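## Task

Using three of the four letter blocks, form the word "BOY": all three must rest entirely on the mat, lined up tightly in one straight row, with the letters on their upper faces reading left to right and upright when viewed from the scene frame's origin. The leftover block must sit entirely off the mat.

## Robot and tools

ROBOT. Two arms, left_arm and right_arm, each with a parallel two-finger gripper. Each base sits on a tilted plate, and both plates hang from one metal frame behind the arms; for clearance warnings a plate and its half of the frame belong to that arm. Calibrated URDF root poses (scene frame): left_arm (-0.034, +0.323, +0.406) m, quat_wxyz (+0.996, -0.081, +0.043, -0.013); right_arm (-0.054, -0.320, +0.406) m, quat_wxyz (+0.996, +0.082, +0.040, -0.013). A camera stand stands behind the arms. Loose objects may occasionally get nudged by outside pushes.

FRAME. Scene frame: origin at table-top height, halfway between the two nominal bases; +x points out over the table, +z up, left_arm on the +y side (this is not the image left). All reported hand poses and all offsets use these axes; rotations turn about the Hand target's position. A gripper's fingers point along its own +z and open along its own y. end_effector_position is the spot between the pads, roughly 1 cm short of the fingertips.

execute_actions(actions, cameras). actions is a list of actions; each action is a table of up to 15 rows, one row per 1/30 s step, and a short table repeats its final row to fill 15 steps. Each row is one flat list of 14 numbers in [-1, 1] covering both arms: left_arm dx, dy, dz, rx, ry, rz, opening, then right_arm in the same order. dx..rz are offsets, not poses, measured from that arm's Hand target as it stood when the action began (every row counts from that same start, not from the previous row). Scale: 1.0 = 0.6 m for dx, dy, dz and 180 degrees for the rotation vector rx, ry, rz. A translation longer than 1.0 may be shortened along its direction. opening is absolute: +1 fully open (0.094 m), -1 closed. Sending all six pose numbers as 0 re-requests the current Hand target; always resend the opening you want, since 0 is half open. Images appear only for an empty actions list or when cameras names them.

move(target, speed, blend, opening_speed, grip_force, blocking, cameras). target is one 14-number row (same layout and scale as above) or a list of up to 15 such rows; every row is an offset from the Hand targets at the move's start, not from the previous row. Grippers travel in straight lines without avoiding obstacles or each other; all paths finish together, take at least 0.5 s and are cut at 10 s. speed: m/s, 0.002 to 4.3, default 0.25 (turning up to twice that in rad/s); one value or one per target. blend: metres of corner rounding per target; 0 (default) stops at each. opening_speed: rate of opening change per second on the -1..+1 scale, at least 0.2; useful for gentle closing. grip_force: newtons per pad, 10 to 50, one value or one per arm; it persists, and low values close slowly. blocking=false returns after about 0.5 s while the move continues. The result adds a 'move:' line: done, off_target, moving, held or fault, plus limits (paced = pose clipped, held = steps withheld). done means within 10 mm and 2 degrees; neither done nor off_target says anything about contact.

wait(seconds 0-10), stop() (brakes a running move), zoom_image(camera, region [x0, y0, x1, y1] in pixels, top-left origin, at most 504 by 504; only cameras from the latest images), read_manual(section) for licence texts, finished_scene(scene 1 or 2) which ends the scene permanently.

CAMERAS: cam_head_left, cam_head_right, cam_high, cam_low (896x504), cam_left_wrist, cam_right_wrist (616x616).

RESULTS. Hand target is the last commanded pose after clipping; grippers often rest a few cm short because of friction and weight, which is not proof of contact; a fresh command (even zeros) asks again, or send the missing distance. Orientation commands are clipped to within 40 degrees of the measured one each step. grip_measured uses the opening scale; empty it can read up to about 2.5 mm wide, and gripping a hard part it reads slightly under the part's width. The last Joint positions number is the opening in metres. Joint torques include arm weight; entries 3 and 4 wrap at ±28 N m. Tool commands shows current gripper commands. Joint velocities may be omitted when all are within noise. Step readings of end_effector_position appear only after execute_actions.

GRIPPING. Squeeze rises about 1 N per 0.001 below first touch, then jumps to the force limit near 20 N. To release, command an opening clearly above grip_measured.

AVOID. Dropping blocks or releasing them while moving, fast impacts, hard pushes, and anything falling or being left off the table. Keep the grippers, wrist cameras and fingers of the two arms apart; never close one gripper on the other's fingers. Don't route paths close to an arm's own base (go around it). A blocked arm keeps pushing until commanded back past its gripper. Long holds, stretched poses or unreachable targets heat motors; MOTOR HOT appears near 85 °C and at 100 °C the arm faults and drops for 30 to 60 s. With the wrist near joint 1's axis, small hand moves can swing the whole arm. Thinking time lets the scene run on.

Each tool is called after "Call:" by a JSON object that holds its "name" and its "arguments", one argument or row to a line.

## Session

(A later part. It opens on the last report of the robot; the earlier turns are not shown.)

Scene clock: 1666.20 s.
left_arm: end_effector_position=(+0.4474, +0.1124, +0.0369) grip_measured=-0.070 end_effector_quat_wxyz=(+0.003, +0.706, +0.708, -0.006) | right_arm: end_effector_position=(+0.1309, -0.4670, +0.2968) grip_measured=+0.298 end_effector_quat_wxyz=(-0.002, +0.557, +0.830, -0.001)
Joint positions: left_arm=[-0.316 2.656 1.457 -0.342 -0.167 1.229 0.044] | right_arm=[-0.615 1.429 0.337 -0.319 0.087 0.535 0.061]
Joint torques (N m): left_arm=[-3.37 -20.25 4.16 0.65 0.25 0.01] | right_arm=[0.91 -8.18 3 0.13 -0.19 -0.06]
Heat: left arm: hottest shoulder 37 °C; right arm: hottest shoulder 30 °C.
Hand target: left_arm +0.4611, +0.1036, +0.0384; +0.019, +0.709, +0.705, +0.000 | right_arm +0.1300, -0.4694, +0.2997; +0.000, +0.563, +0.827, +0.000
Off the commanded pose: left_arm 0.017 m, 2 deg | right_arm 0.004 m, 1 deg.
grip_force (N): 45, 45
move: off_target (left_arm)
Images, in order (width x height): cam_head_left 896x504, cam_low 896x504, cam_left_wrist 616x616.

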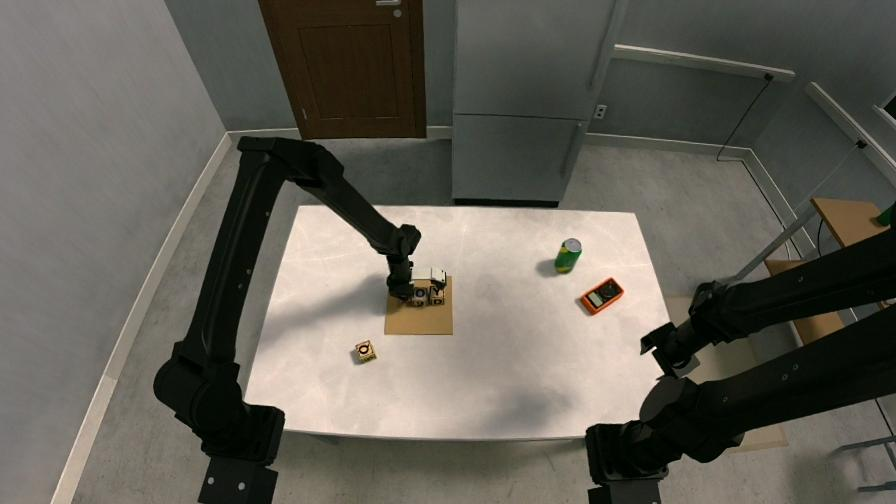

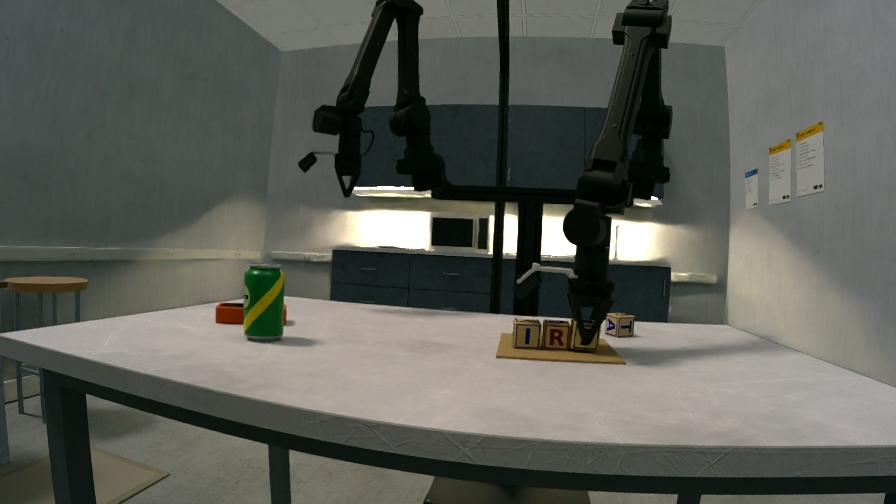

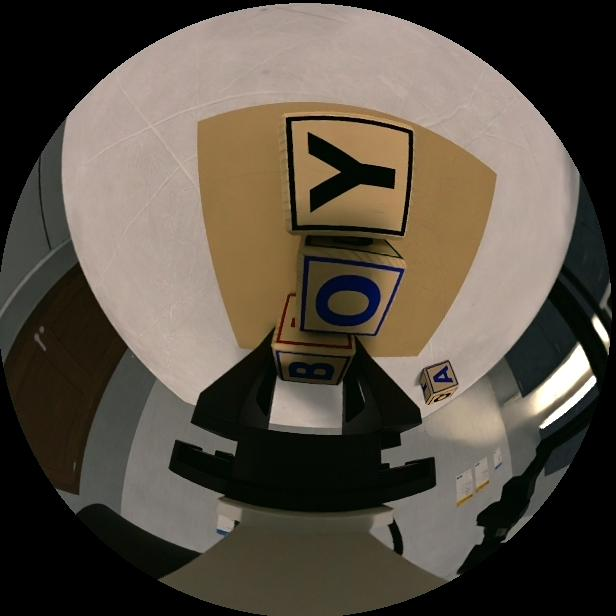

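Call:
{"name": "move", "arguments": {
  "target": [
    [0,0,0,0,0,0,0.4,0,0,0,0,0,0,0.3],
    [-0.005,0,0.1,0,0,0,0.4,0,0,0,0,0,0,0.3],
    [-0.005,0,0.2,0,0,0,0.4,0,0,0,0,0,0,0.3]
  ],
  "speed": [0.05,0.06,0.15],
  "opening_speed": 0.7,
  "blend": [0,0.01,0],
  "cameras": ["cam_left_wrist","cam_low","cam_head_left"]
}}

Call:
{"name": "zoom_image", "arguments": {
  "camera": "cam_left_wrist",
  "region": [230, 150, 430, 350]
}}

Call:
{"name": "zoom_image", "arguments": {
  "camera": "cam_low",
  "region": [490, 300, 630, 370]
}}

Call:
{"name": "zoom_image", "arguments": {
  "camera": "cam_head_left",
  "region": [380, 265, 460, 345]
}}

Scene clock: 1732.90 s.
left_arm: end_effector_position=(+0.4543, +0.1089, +0.1461) grip_measured=+0.397 end_effector_quat_wxyz=(+0.013, +0.711, +0.703, -0.002) | right_arm: end_effector_position=(+0.1309, -0.4670, +0.2968) grip_measured=+0.298 end_effector_quat_wxyz=(-0.002, +0.557, +0.830, -0.001)
Joint positions: left_arm=[-0.354 2.403 1.322 -0.446 -0.167 1.208 0.066] | right_arm=[-0.615 1.429 0.337 -0.319 0.087 0.535 0.061]
Joint torques (N m): left_arm=[-3.6 -22.89 3.12 -0.32 0.15 -0.16] | right_arm=[0.79 -7.59 2.95 -0.1 -0.19 -0.05]
Heat: left arm: hottest shoulder 34 °C; right arm: hottest shoulder 30 °C.
Hand target: left_arm +0.4582, +0.1035, +0.1584; +0.019, +0.709, +0.705, +0.000 | right_arm +0.1300, -0.4694, +0.2997; +0.000, +0.563, +0.827, +0.000
Off the commanded pose: left_arm 0.014 m, 1 deg | right_arm 0.004 m, 1 deg.
grip_force (N): 45, 45
move: off_target (left_arm)
Images, in order (width x height): cam_head_left 896x504, cam_low 896x504, cam_left_wrist 616x616.

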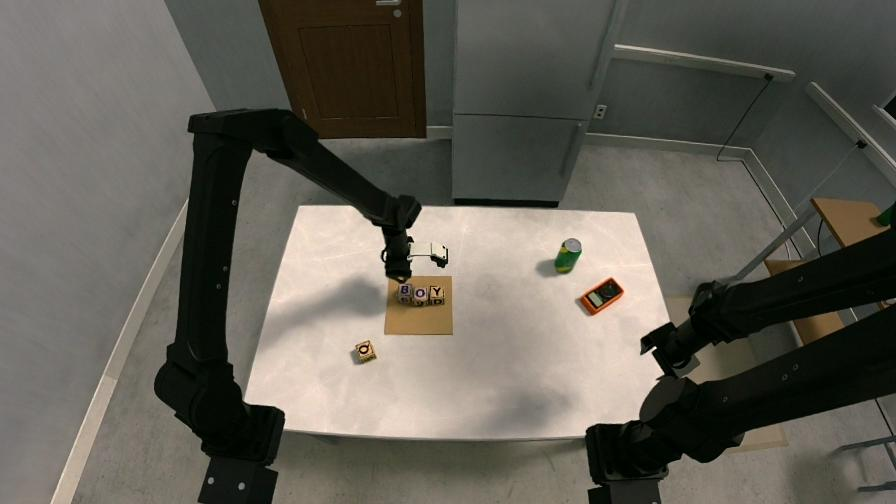

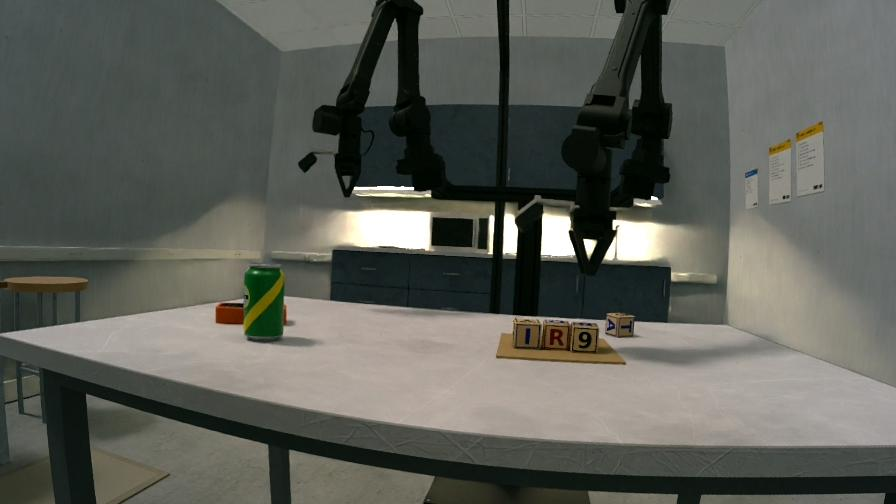

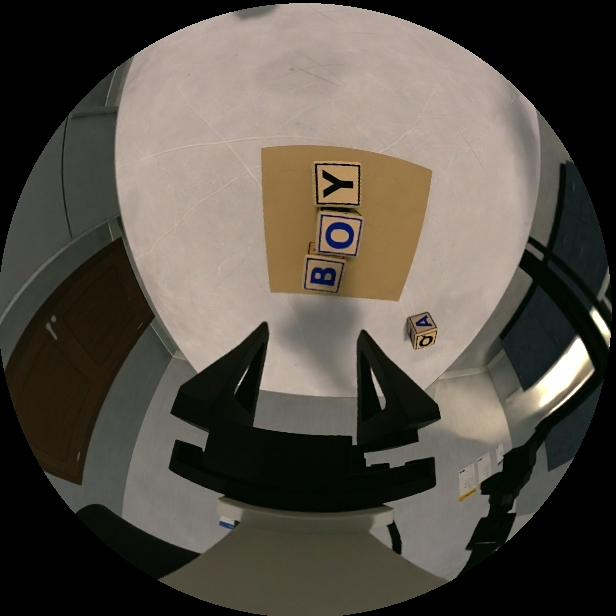

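Scaled by 2.520 from the camera's 616x616 image, which has a finer 880x880 frame.

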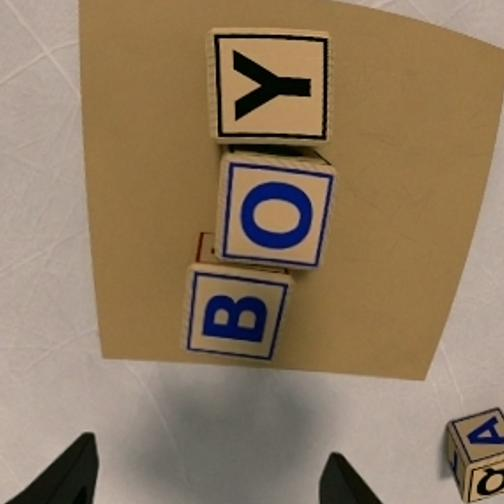

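Scaled by 3.600 from the camera's 896x504 image, which has a finer 1280x720 frame.

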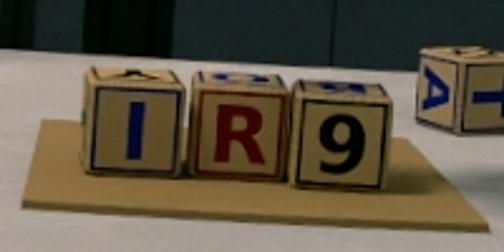

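Scaled by 6.300 from the camera's 896x504 image, which has a finer 1280x720 frame.

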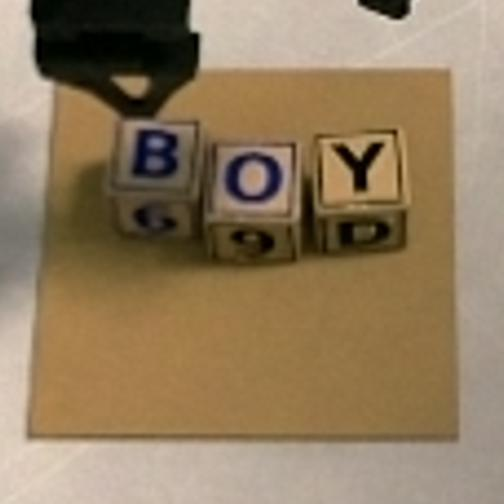

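Call:
{"name": "move", "arguments": {
  "target": [
    [-0.0045,0.0017,-0.1473,0,0,0,0.55,0,0,0,0,0,0,0.3],
    [-0.0045,0.0017,-0.1973,0,0,0,0.55,0,0,0,0,0,0,0.3]
  ],
  "speed": [0.12,0.06],
  "blend": [0.01,0],
  "grip_force": 30,
  "cameras": ["cam_left_wrist","cam_low","cam_head_left"]
}}

Call:
{"name": "zoom_image", "arguments": {
  "camera": "cam_left_wrist",
  "region": [200, 200, 430, 430]
}}

Scene clock: 1769.93 s.
left_arm: end_effector_position=(+0.4422, +0.1060, +0.0418) grip_measured=+0.547 end_effector_quat_wxyz=(+0.007, +0.708, +0.706, -0.004) | right_arm: end_effector_position=(+0.1309, -0.4670, +0.2968) grip_measured=+0.298 end_effector_quat_wxyz=(-0.002, +0.557, +0.830, -0.001)
Joint positions: left_arm=[-0.332 2.644 1.437 -0.329 -0.167 1.218 0.073] | right_arm=[-0.615 1.429 0.337 -0.319 0.087 0.535 0.061]
Joint torques (N m): left_arm=[-2.26 -20.01 4.08 0.65 0.23 0.09] | right_arm=[0.5 -8 2.96 0.17 -0.21 -0.06]
Heat: left arm: hottest shoulder 37 °C; right arm: hottest shoulder 30 °C.
Hand target: left_arm +0.4557, +0.1046, +0.0402; +0.019, +0.709, +0.705, +0.000 | right_arm +0.1300, -0.4694, +0.2997; +0.000, +0.563, +0.827, +0.000
Off the commanded pose: left_arm 0.013 m, 1 deg | right_arm 0.004 m, 1 deg.
grip_force (N): 30, 30
move: off_target (left_arm)
Images, in order (width x height): cam_head_left 896x504, cam_low 896x504, cam_left_wrist 616x616.

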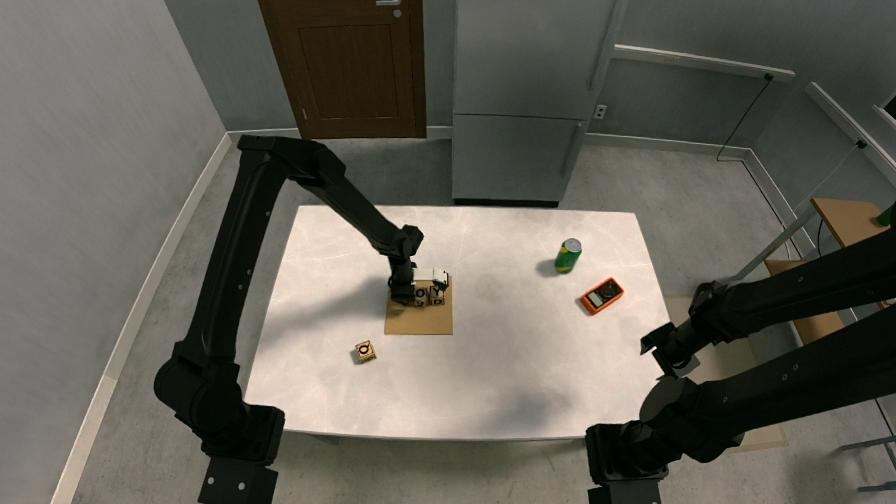

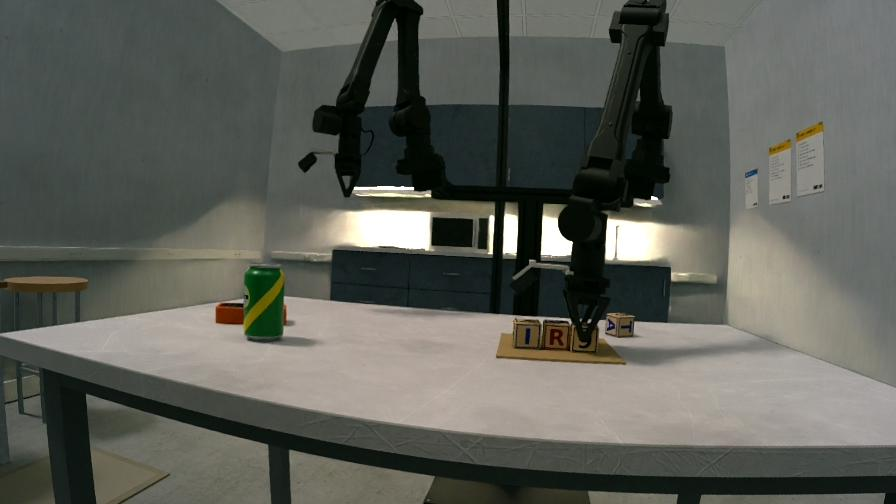

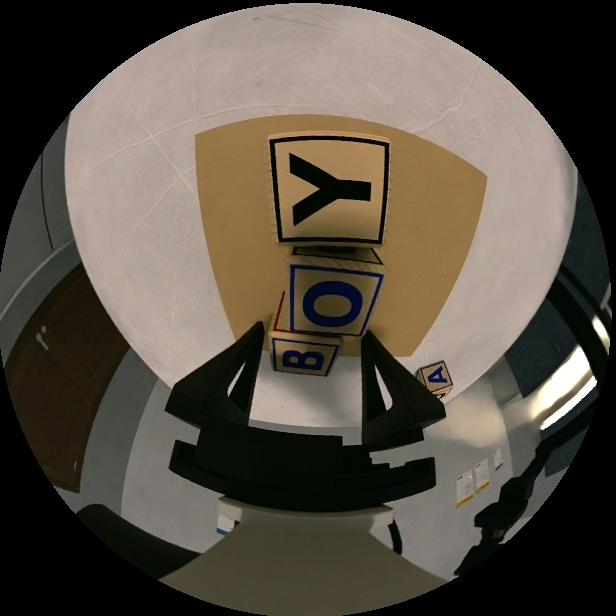

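Scaled by 2.191 from the camera's 616x616 image, which has a finer 880x880 frame.

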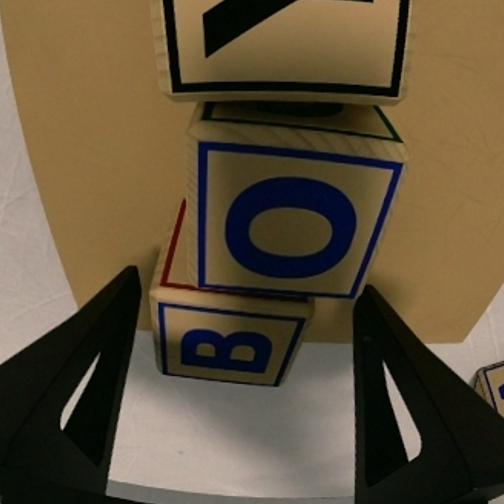

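Call:
{"name": "move", "arguments": {
  "target": [
    [0,0,0,0,0,0,-0.25,0,0,0,0,0,0,0.3]
  ],
  "speed": 0.05,
  "opening_speed": 0.5,
  "cameras": ["cam_left_wrist","cam_low","cam_head_left"]
}}

Call:
{"name": "zoom_image", "arguments": {
  "camera": "cam_left_wrist",
  "region": [200, 100, 430, 430]
}}

Scene clock: 1788.07 s.
left_arm: end_effector_position=(+0.4422, +0.1060, +0.0418) grip_measured=-0.063 end_effector_quat_wxyz=(+0.007, +0.708, +0.706, -0.004) | right_arm: end_effector_position=(+0.1309, -0.4670, +0.2968) grip_measured=+0.298 end_effector_quat_wxyz=(-0.002, +0.557, +0.830, -0.001)
Joint positions: left_arm=[-0.332 2.644 1.437 -0.329 -0.167 1.219 0.044] | right_arm=[-0.615 1.429 0.337 -0.319 0.087 0.535 0.061]
Joint torques (N m): left_arm=[-2.26 -20.19 4.08 0.66 0.23 0.09] | right_arm=[0.62 -7.94 2.88 0.05 -0.22 -0.05]
Heat: left arm: hottest shoulder 37 °C; right arm: hottest shoulder 30 °C.
Hand target: left_arm +0.4557, +0.1046, +0.0402; +0.019, +0.709, +0.705, +0.000 | right_arm +0.1300, -0.4694, +0.2997; +0.000, +0.563, +0.827, +0.000
Off the commanded pose: left_arm 0.014 m, 2 deg | right_arm 0.004 m, 1 deg.
grip_force (N): 30, 30
move: off_target (left_arm)
Images, in order (width x height): cam_head_left 896x504, cam_low 896x504, cam_left_wrist 616x616.

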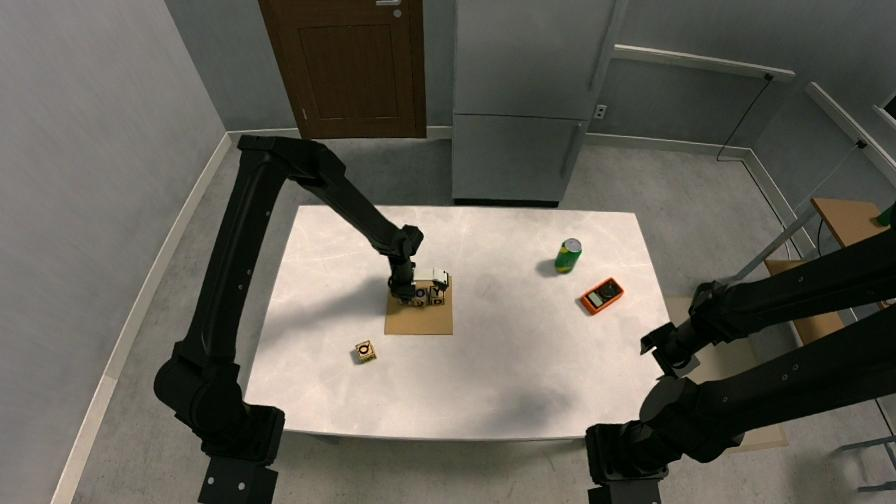

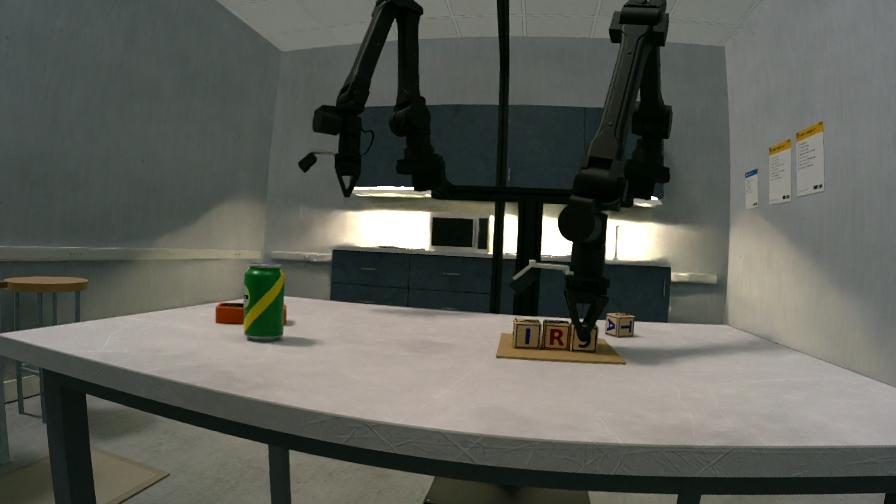

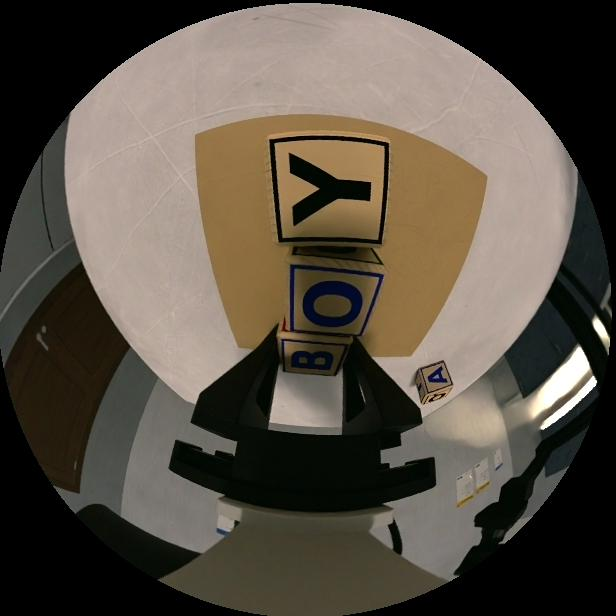

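Scaled by 1.527 from the camera's 616x616 image, which has a finer 880x880 frame.

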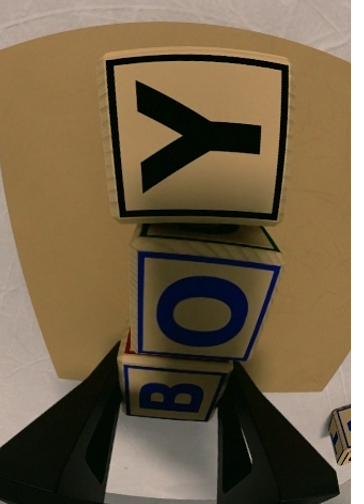

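Call:
{"name": "move", "arguments": {
  "target": [
    [0,0,0,0,0,0,0.5,0,0,0,0,0,0,0.3],
    [-0.004,0,0.1,0,0,0,0.5,0,0,0,0,0,0,0.3],
    [-0.004,0,0.17,0,0,0,0.5,0,0,0,0,0,0,0.3],
    [0.003,-0.075,0.167,0,0,0,0.5,0,0,0,0,0,0,0.3],
    [0.003,-0.075,0.07,0,0,0,0.5,0,0,0,0,0,0,0.3]
  ],
  "speed": [0.05,0.07,0.12,0.12,0.1],
  "opening_speed": 0.8,
  "blend": [0,0.005,0.02,0.02,0],
  "cameras": ["cam_left_wrist","cam_low","cam_head_left"]
}}

Call:
{"name": "zoom_image", "arguments": {
  "camera": "cam_left_wrist",
  "region": [200, 150, 430, 430]
}}

Call:
{"name": "zoom_image", "arguments": {
  "camera": "cam_low",
  "region": [490, 290, 630, 370]
}}

Scene clock: 1816.83 s.
left_arm: end_effector_position=(+0.4394, +0.0624, +0.0794) grip_measured=+0.497 end_effector_quat_wxyz=(+0.003, +0.716, +0.698, -0.007) | right_arm: end_effector_position=(+0.1309, -0.4670, +0.2968) grip_measured=+0.298 end_effector_quat_wxyz=(-0.002, +0.557, +0.830, -0.001)
Joint positions: left_arm=[-0.42 2.59 1.451 -0.421 -0.167 1.15 0.07] | right_arm=[-0.615 1.429 0.337 -0.319 0.087 0.535 0.061]
Joint torques (N m): left_arm=[-2.32 -21.6 4.79 0.61 0.06 -0.12] | right_arm=[0.79 -8.18 2.88 0.1 -0.19 -0.05]
Heat: left arm: hottest shoulder 36 °C; right arm: hottest shoulder 30 °C.
Hand target: left_arm +0.4573, +0.0596, +0.0820; +0.019, +0.709, +0.705, +0.000 | right_arm +0.1300, -0.4694, +0.2997; +0.000, +0.563, +0.827, +0.000
Off the commanded pose: left_arm 0.019 m, 2 deg | right_arm 0.004 m, 1 deg.
grip_force (N): 30, 30
move: off_target (left_arm)
Images, in order (width x height): cam_head_left 896x504, cam_low 896x504, cam_left_wrist 616x616.

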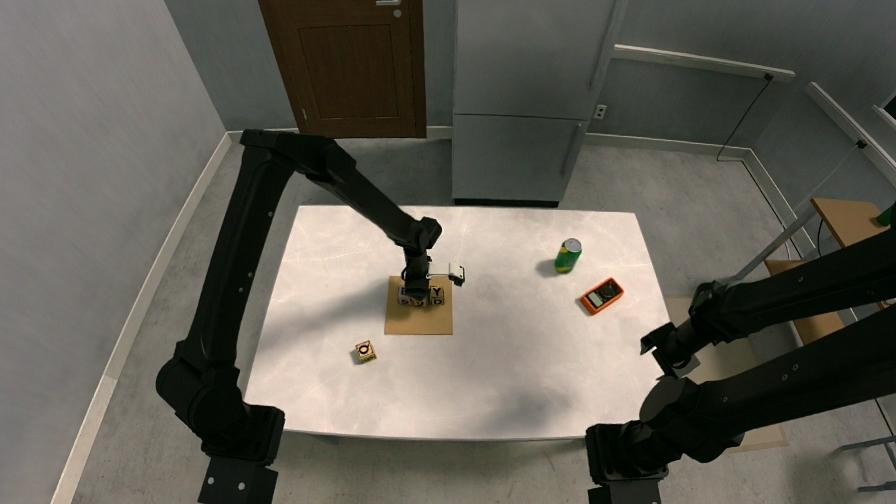

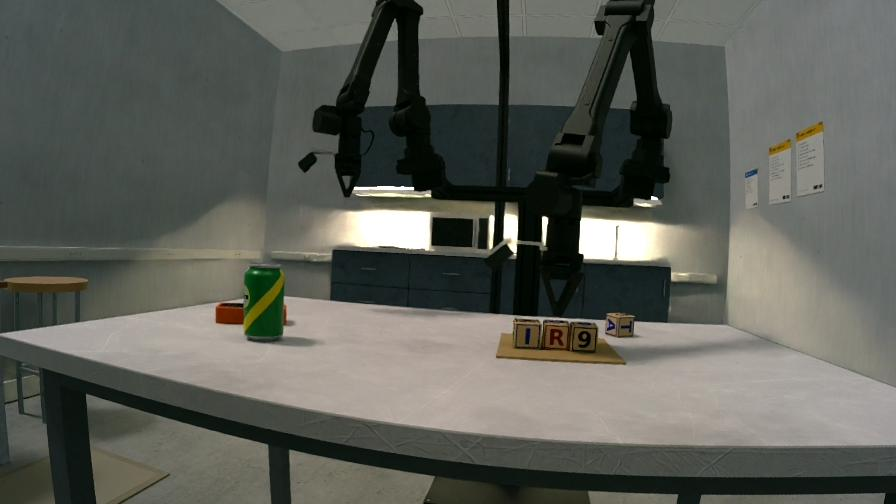

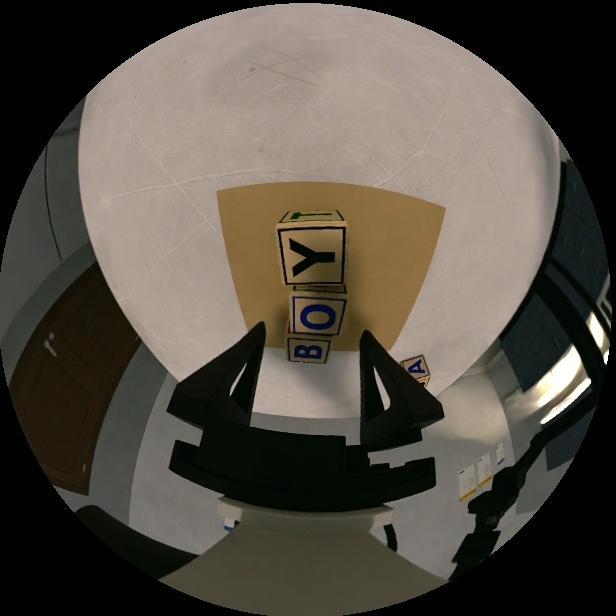

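Scaled by 1.800 from the camera's 616x616 image, which has a finer 880x880 frame.

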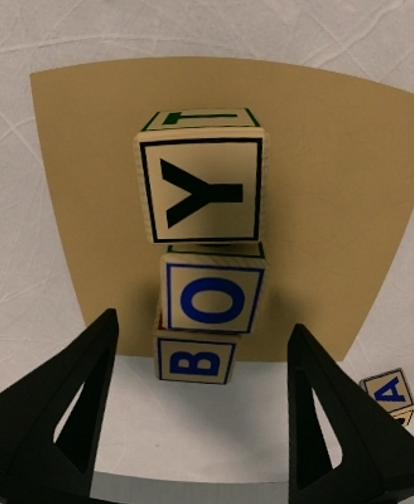

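Scaled by 3.600 from the camera's 896x504 image, which has a finer 1280x720 frame.

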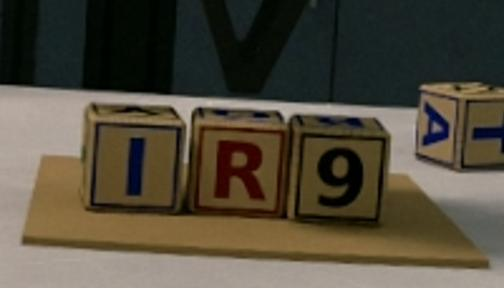

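Call:
{"name": "zoom_image", "arguments": {
  "camera": "cam_head_left",
  "region": [380, 265, 460, 345]
}}

Call:
{"name": "zoom_image", "arguments": {
  "camera": "cam_low",
  "region": [505, 310, 605, 360]
}}

Scaled by 6.300 from the camera's 896x504 image, which has a finer 1280x720 frame.

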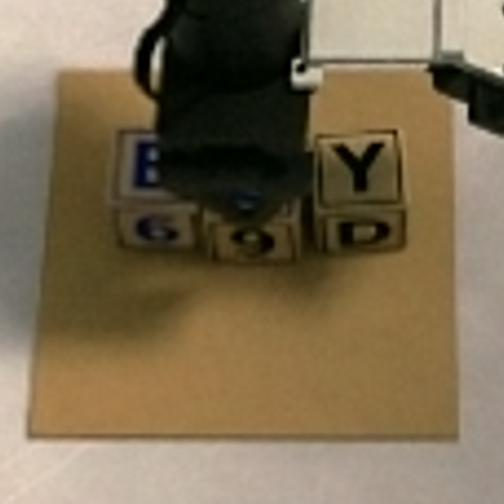

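Scaled by 5.040 from the camera's 896x504 image, which has a finer 1280x720 frame.

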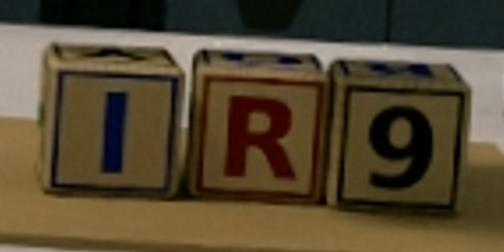

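Call:
{"name": "move", "arguments": {
  "target": [
    [0.0025,0,-0.0692,0,0,0.005,0.5,0,0,0,0,0,0,0.3]
  ],
  "speed": 0.06,
  "cameras": ["cam_left_wrist","cam_low"]
}}

Call:
{"name": "zoom_image", "arguments": {
  "camera": "cam_left_wrist",
  "region": [200, 200, 430, 430]
}}

Call:
{"name": "zoom_image", "arguments": {
  "camera": "cam_low",
  "region": [505, 290, 605, 360]
}}

Scene clock: 1872.03 s.
left_arm: end_effector_position=(+0.4438, +0.0618, +0.0416) grip_measured=+0.497 end_effector_quat_wxyz=(+0.006, +0.710, +0.704, -0.006) | right_arm: end_effector_position=(+0.1309, -0.4670, +0.2968) grip_measured=+0.298 end_effector_quat_wxyz=(-0.002, +0.557, +0.830, -0.001)
Joint positions: left_arm=[-0.405 2.681 1.519 -0.39 -0.167 1.15 0.07] | right_arm=[-0.615 1.429 0.337 -0.319 0.087 0.535 0.061]
Joint torques (N m): left_arm=[-2.37 -21.13 4.68 0.68 0.07 -0.13] | right_arm=[1.2 -7.94 2.81 0.12 -0.19 -0.07]
Heat: left arm: hottest shoulder 37 °C; right arm: hottest shoulder 30 °C.
Hand target: left_arm +0.4589, +0.0596, +0.0407; +0.019, +0.703, +0.711, +0.000 | right_arm +0.1300, -0.4694, +0.2997; +0.000, +0.563, +0.827, +0.000
Off the commanded pose: left_arm 0.015 m, 2 deg | right_arm 0.004 m, 1 deg.
grip_force (N): 30, 30
move: off_target (left_arm)
Images, in order (width x height): cam_low 896x504, cam_left_wrist 616x616.

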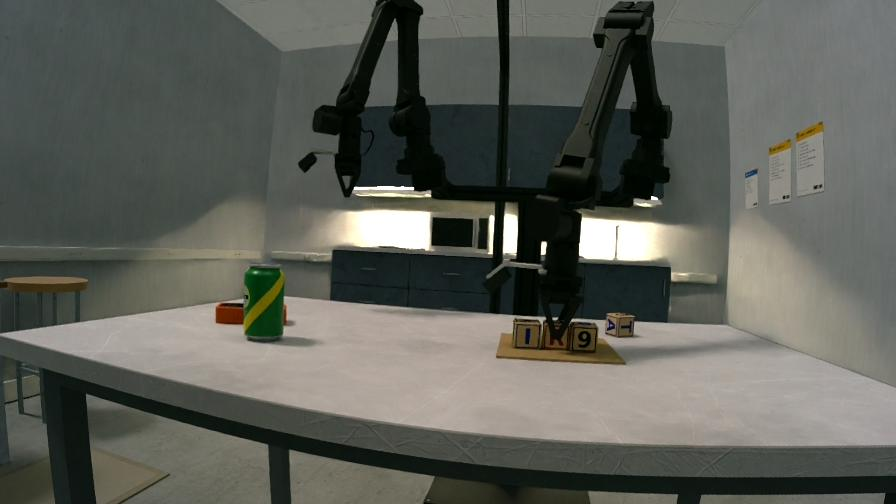

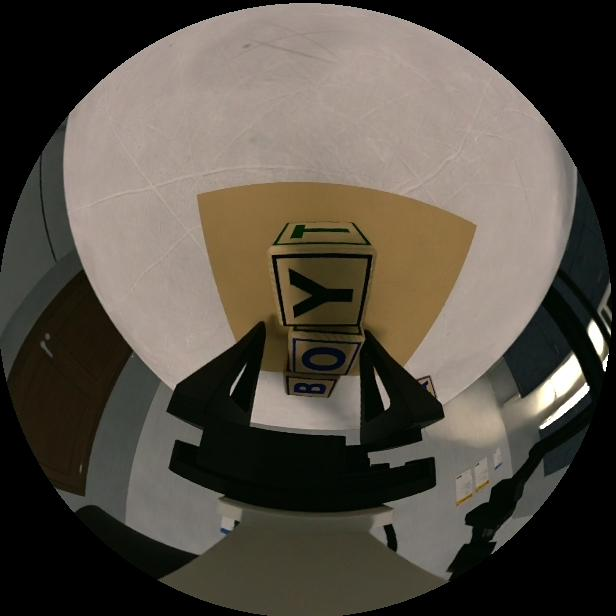

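Scaled by 2.191 from the camera's 616x616 image, which has a finer 880x880 frame.

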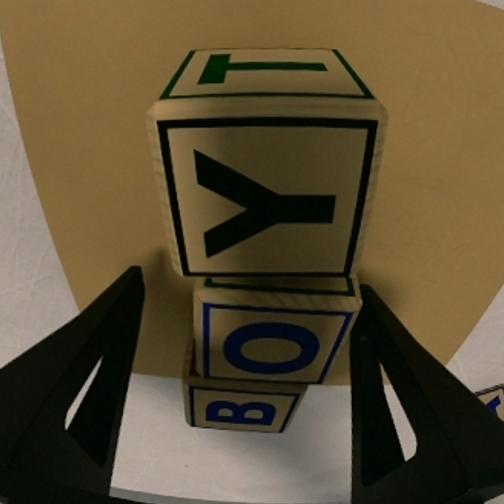

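Scaled by 5.040 from the camera's 896x504 image, which has a finer 1280x720 frame.

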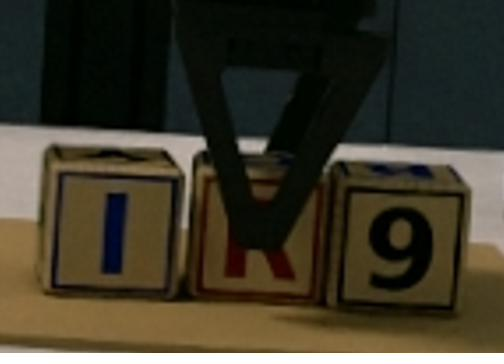

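Call:
{"name": "move", "arguments": {
  "target": [
    [0,0,0,0,0,0,-0.25,0,0,0,0,0,0,0.3]
  ],
  "speed": 0.05,
  "opening_speed": 0.5,
  "cameras": ["cam_left_wrist","cam_low","cam_head_left"]
}}

Call:
{"name": "zoom_image", "arguments": {
  "camera": "cam_left_wrist",
  "region": [200, 200, 430, 430]
}}

Call:
{"name": "zoom_image", "arguments": {
  "camera": "cam_low",
  "region": [505, 290, 605, 360]
}}

Call:
{"name": "zoom_image", "arguments": {
  "camera": "cam_head_left",
  "region": [380, 265, 460, 345]
}}

Scene clock: 1892.63 s.
left_arm: end_effector_position=(+0.4438, +0.0618, +0.0416) grip_measured=-0.064 end_effector_quat_wxyz=(+0.006, +0.710, +0.704, -0.006) | right_arm: end_effector_position=(+0.1309, -0.4670, +0.2968) grip_measured=+0.298 end_effector_quat_wxyz=(-0.002, +0.557, +0.830, -0.001)
Joint positions: left_arm=[-0.405 2.681 1.519 -0.39 -0.167 1.15 0.044] | right_arm=[-0.615 1.429 0.337 -0.319 0.087 0.535 0.061]
Joint torques (N m): left_arm=[-2.37 -20.95 4.63 0.69 0.07 -0.12] | right_arm=[0.85 -8.12 2.82 0.03 -0.23 -0.07]
Heat: left arm: hottest shoulder 36 °C; right arm: hottest shoulder 30 °C.
Hand target: left_arm +0.4589, +0.0596, +0.0407; +0.019, +0.703, +0.711, +0.000 | right_arm +0.1300, -0.4694, +0.2997; +0.000, +0.563, +0.827, +0.000
Off the commanded pose: left_arm 0.015 m, 2 deg | right_arm 0.004 m, 1 deg.
grip_force (N): 30, 30
move: off_target (left_arm)
Images, in order (width x height): cam_head_left 896x504, cam_low 896x504, cam_left_wrist 616x616.

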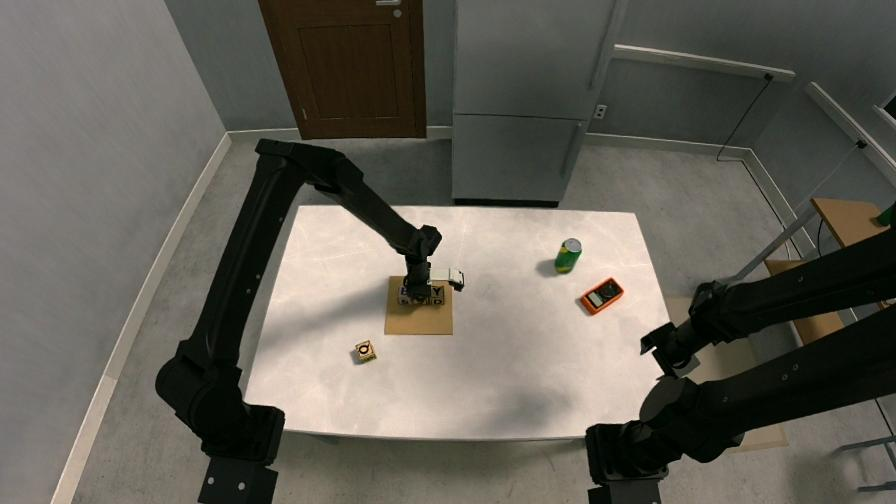

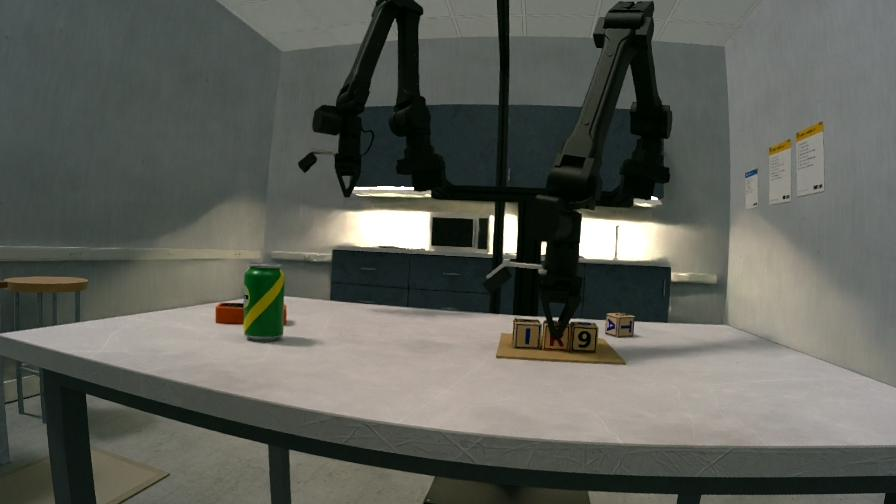

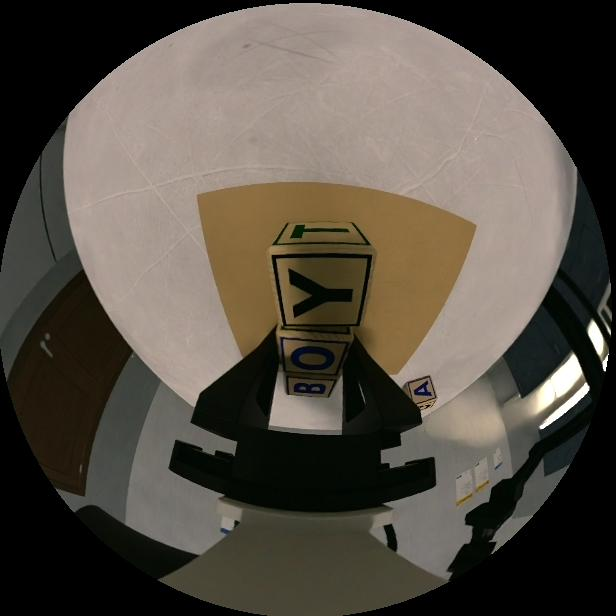

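Scaled by 2.191 from the camera's 616x616 image, which has a finer 880x880 frame.

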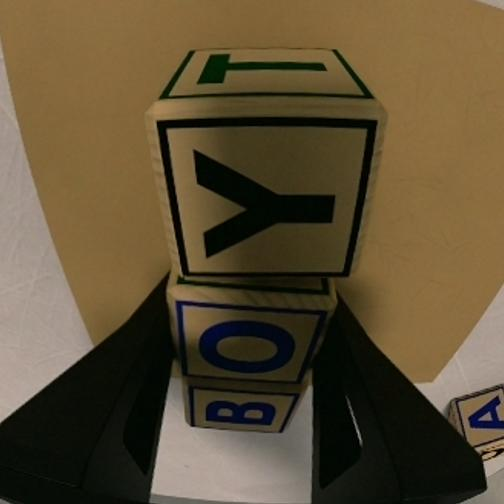

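Scaled by 5.040 from the camera's 896x504 image, which has a finer 1280x720 frame.

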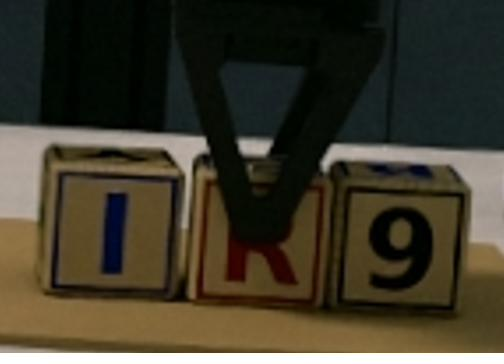

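Scaled by 6.300 from the camera's 896x504 image, which has a finer 1280x720 frame.

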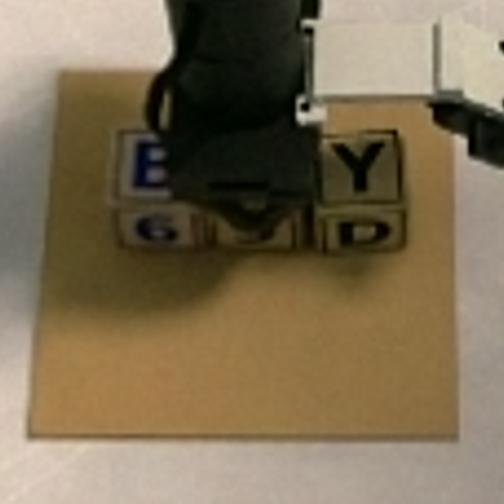

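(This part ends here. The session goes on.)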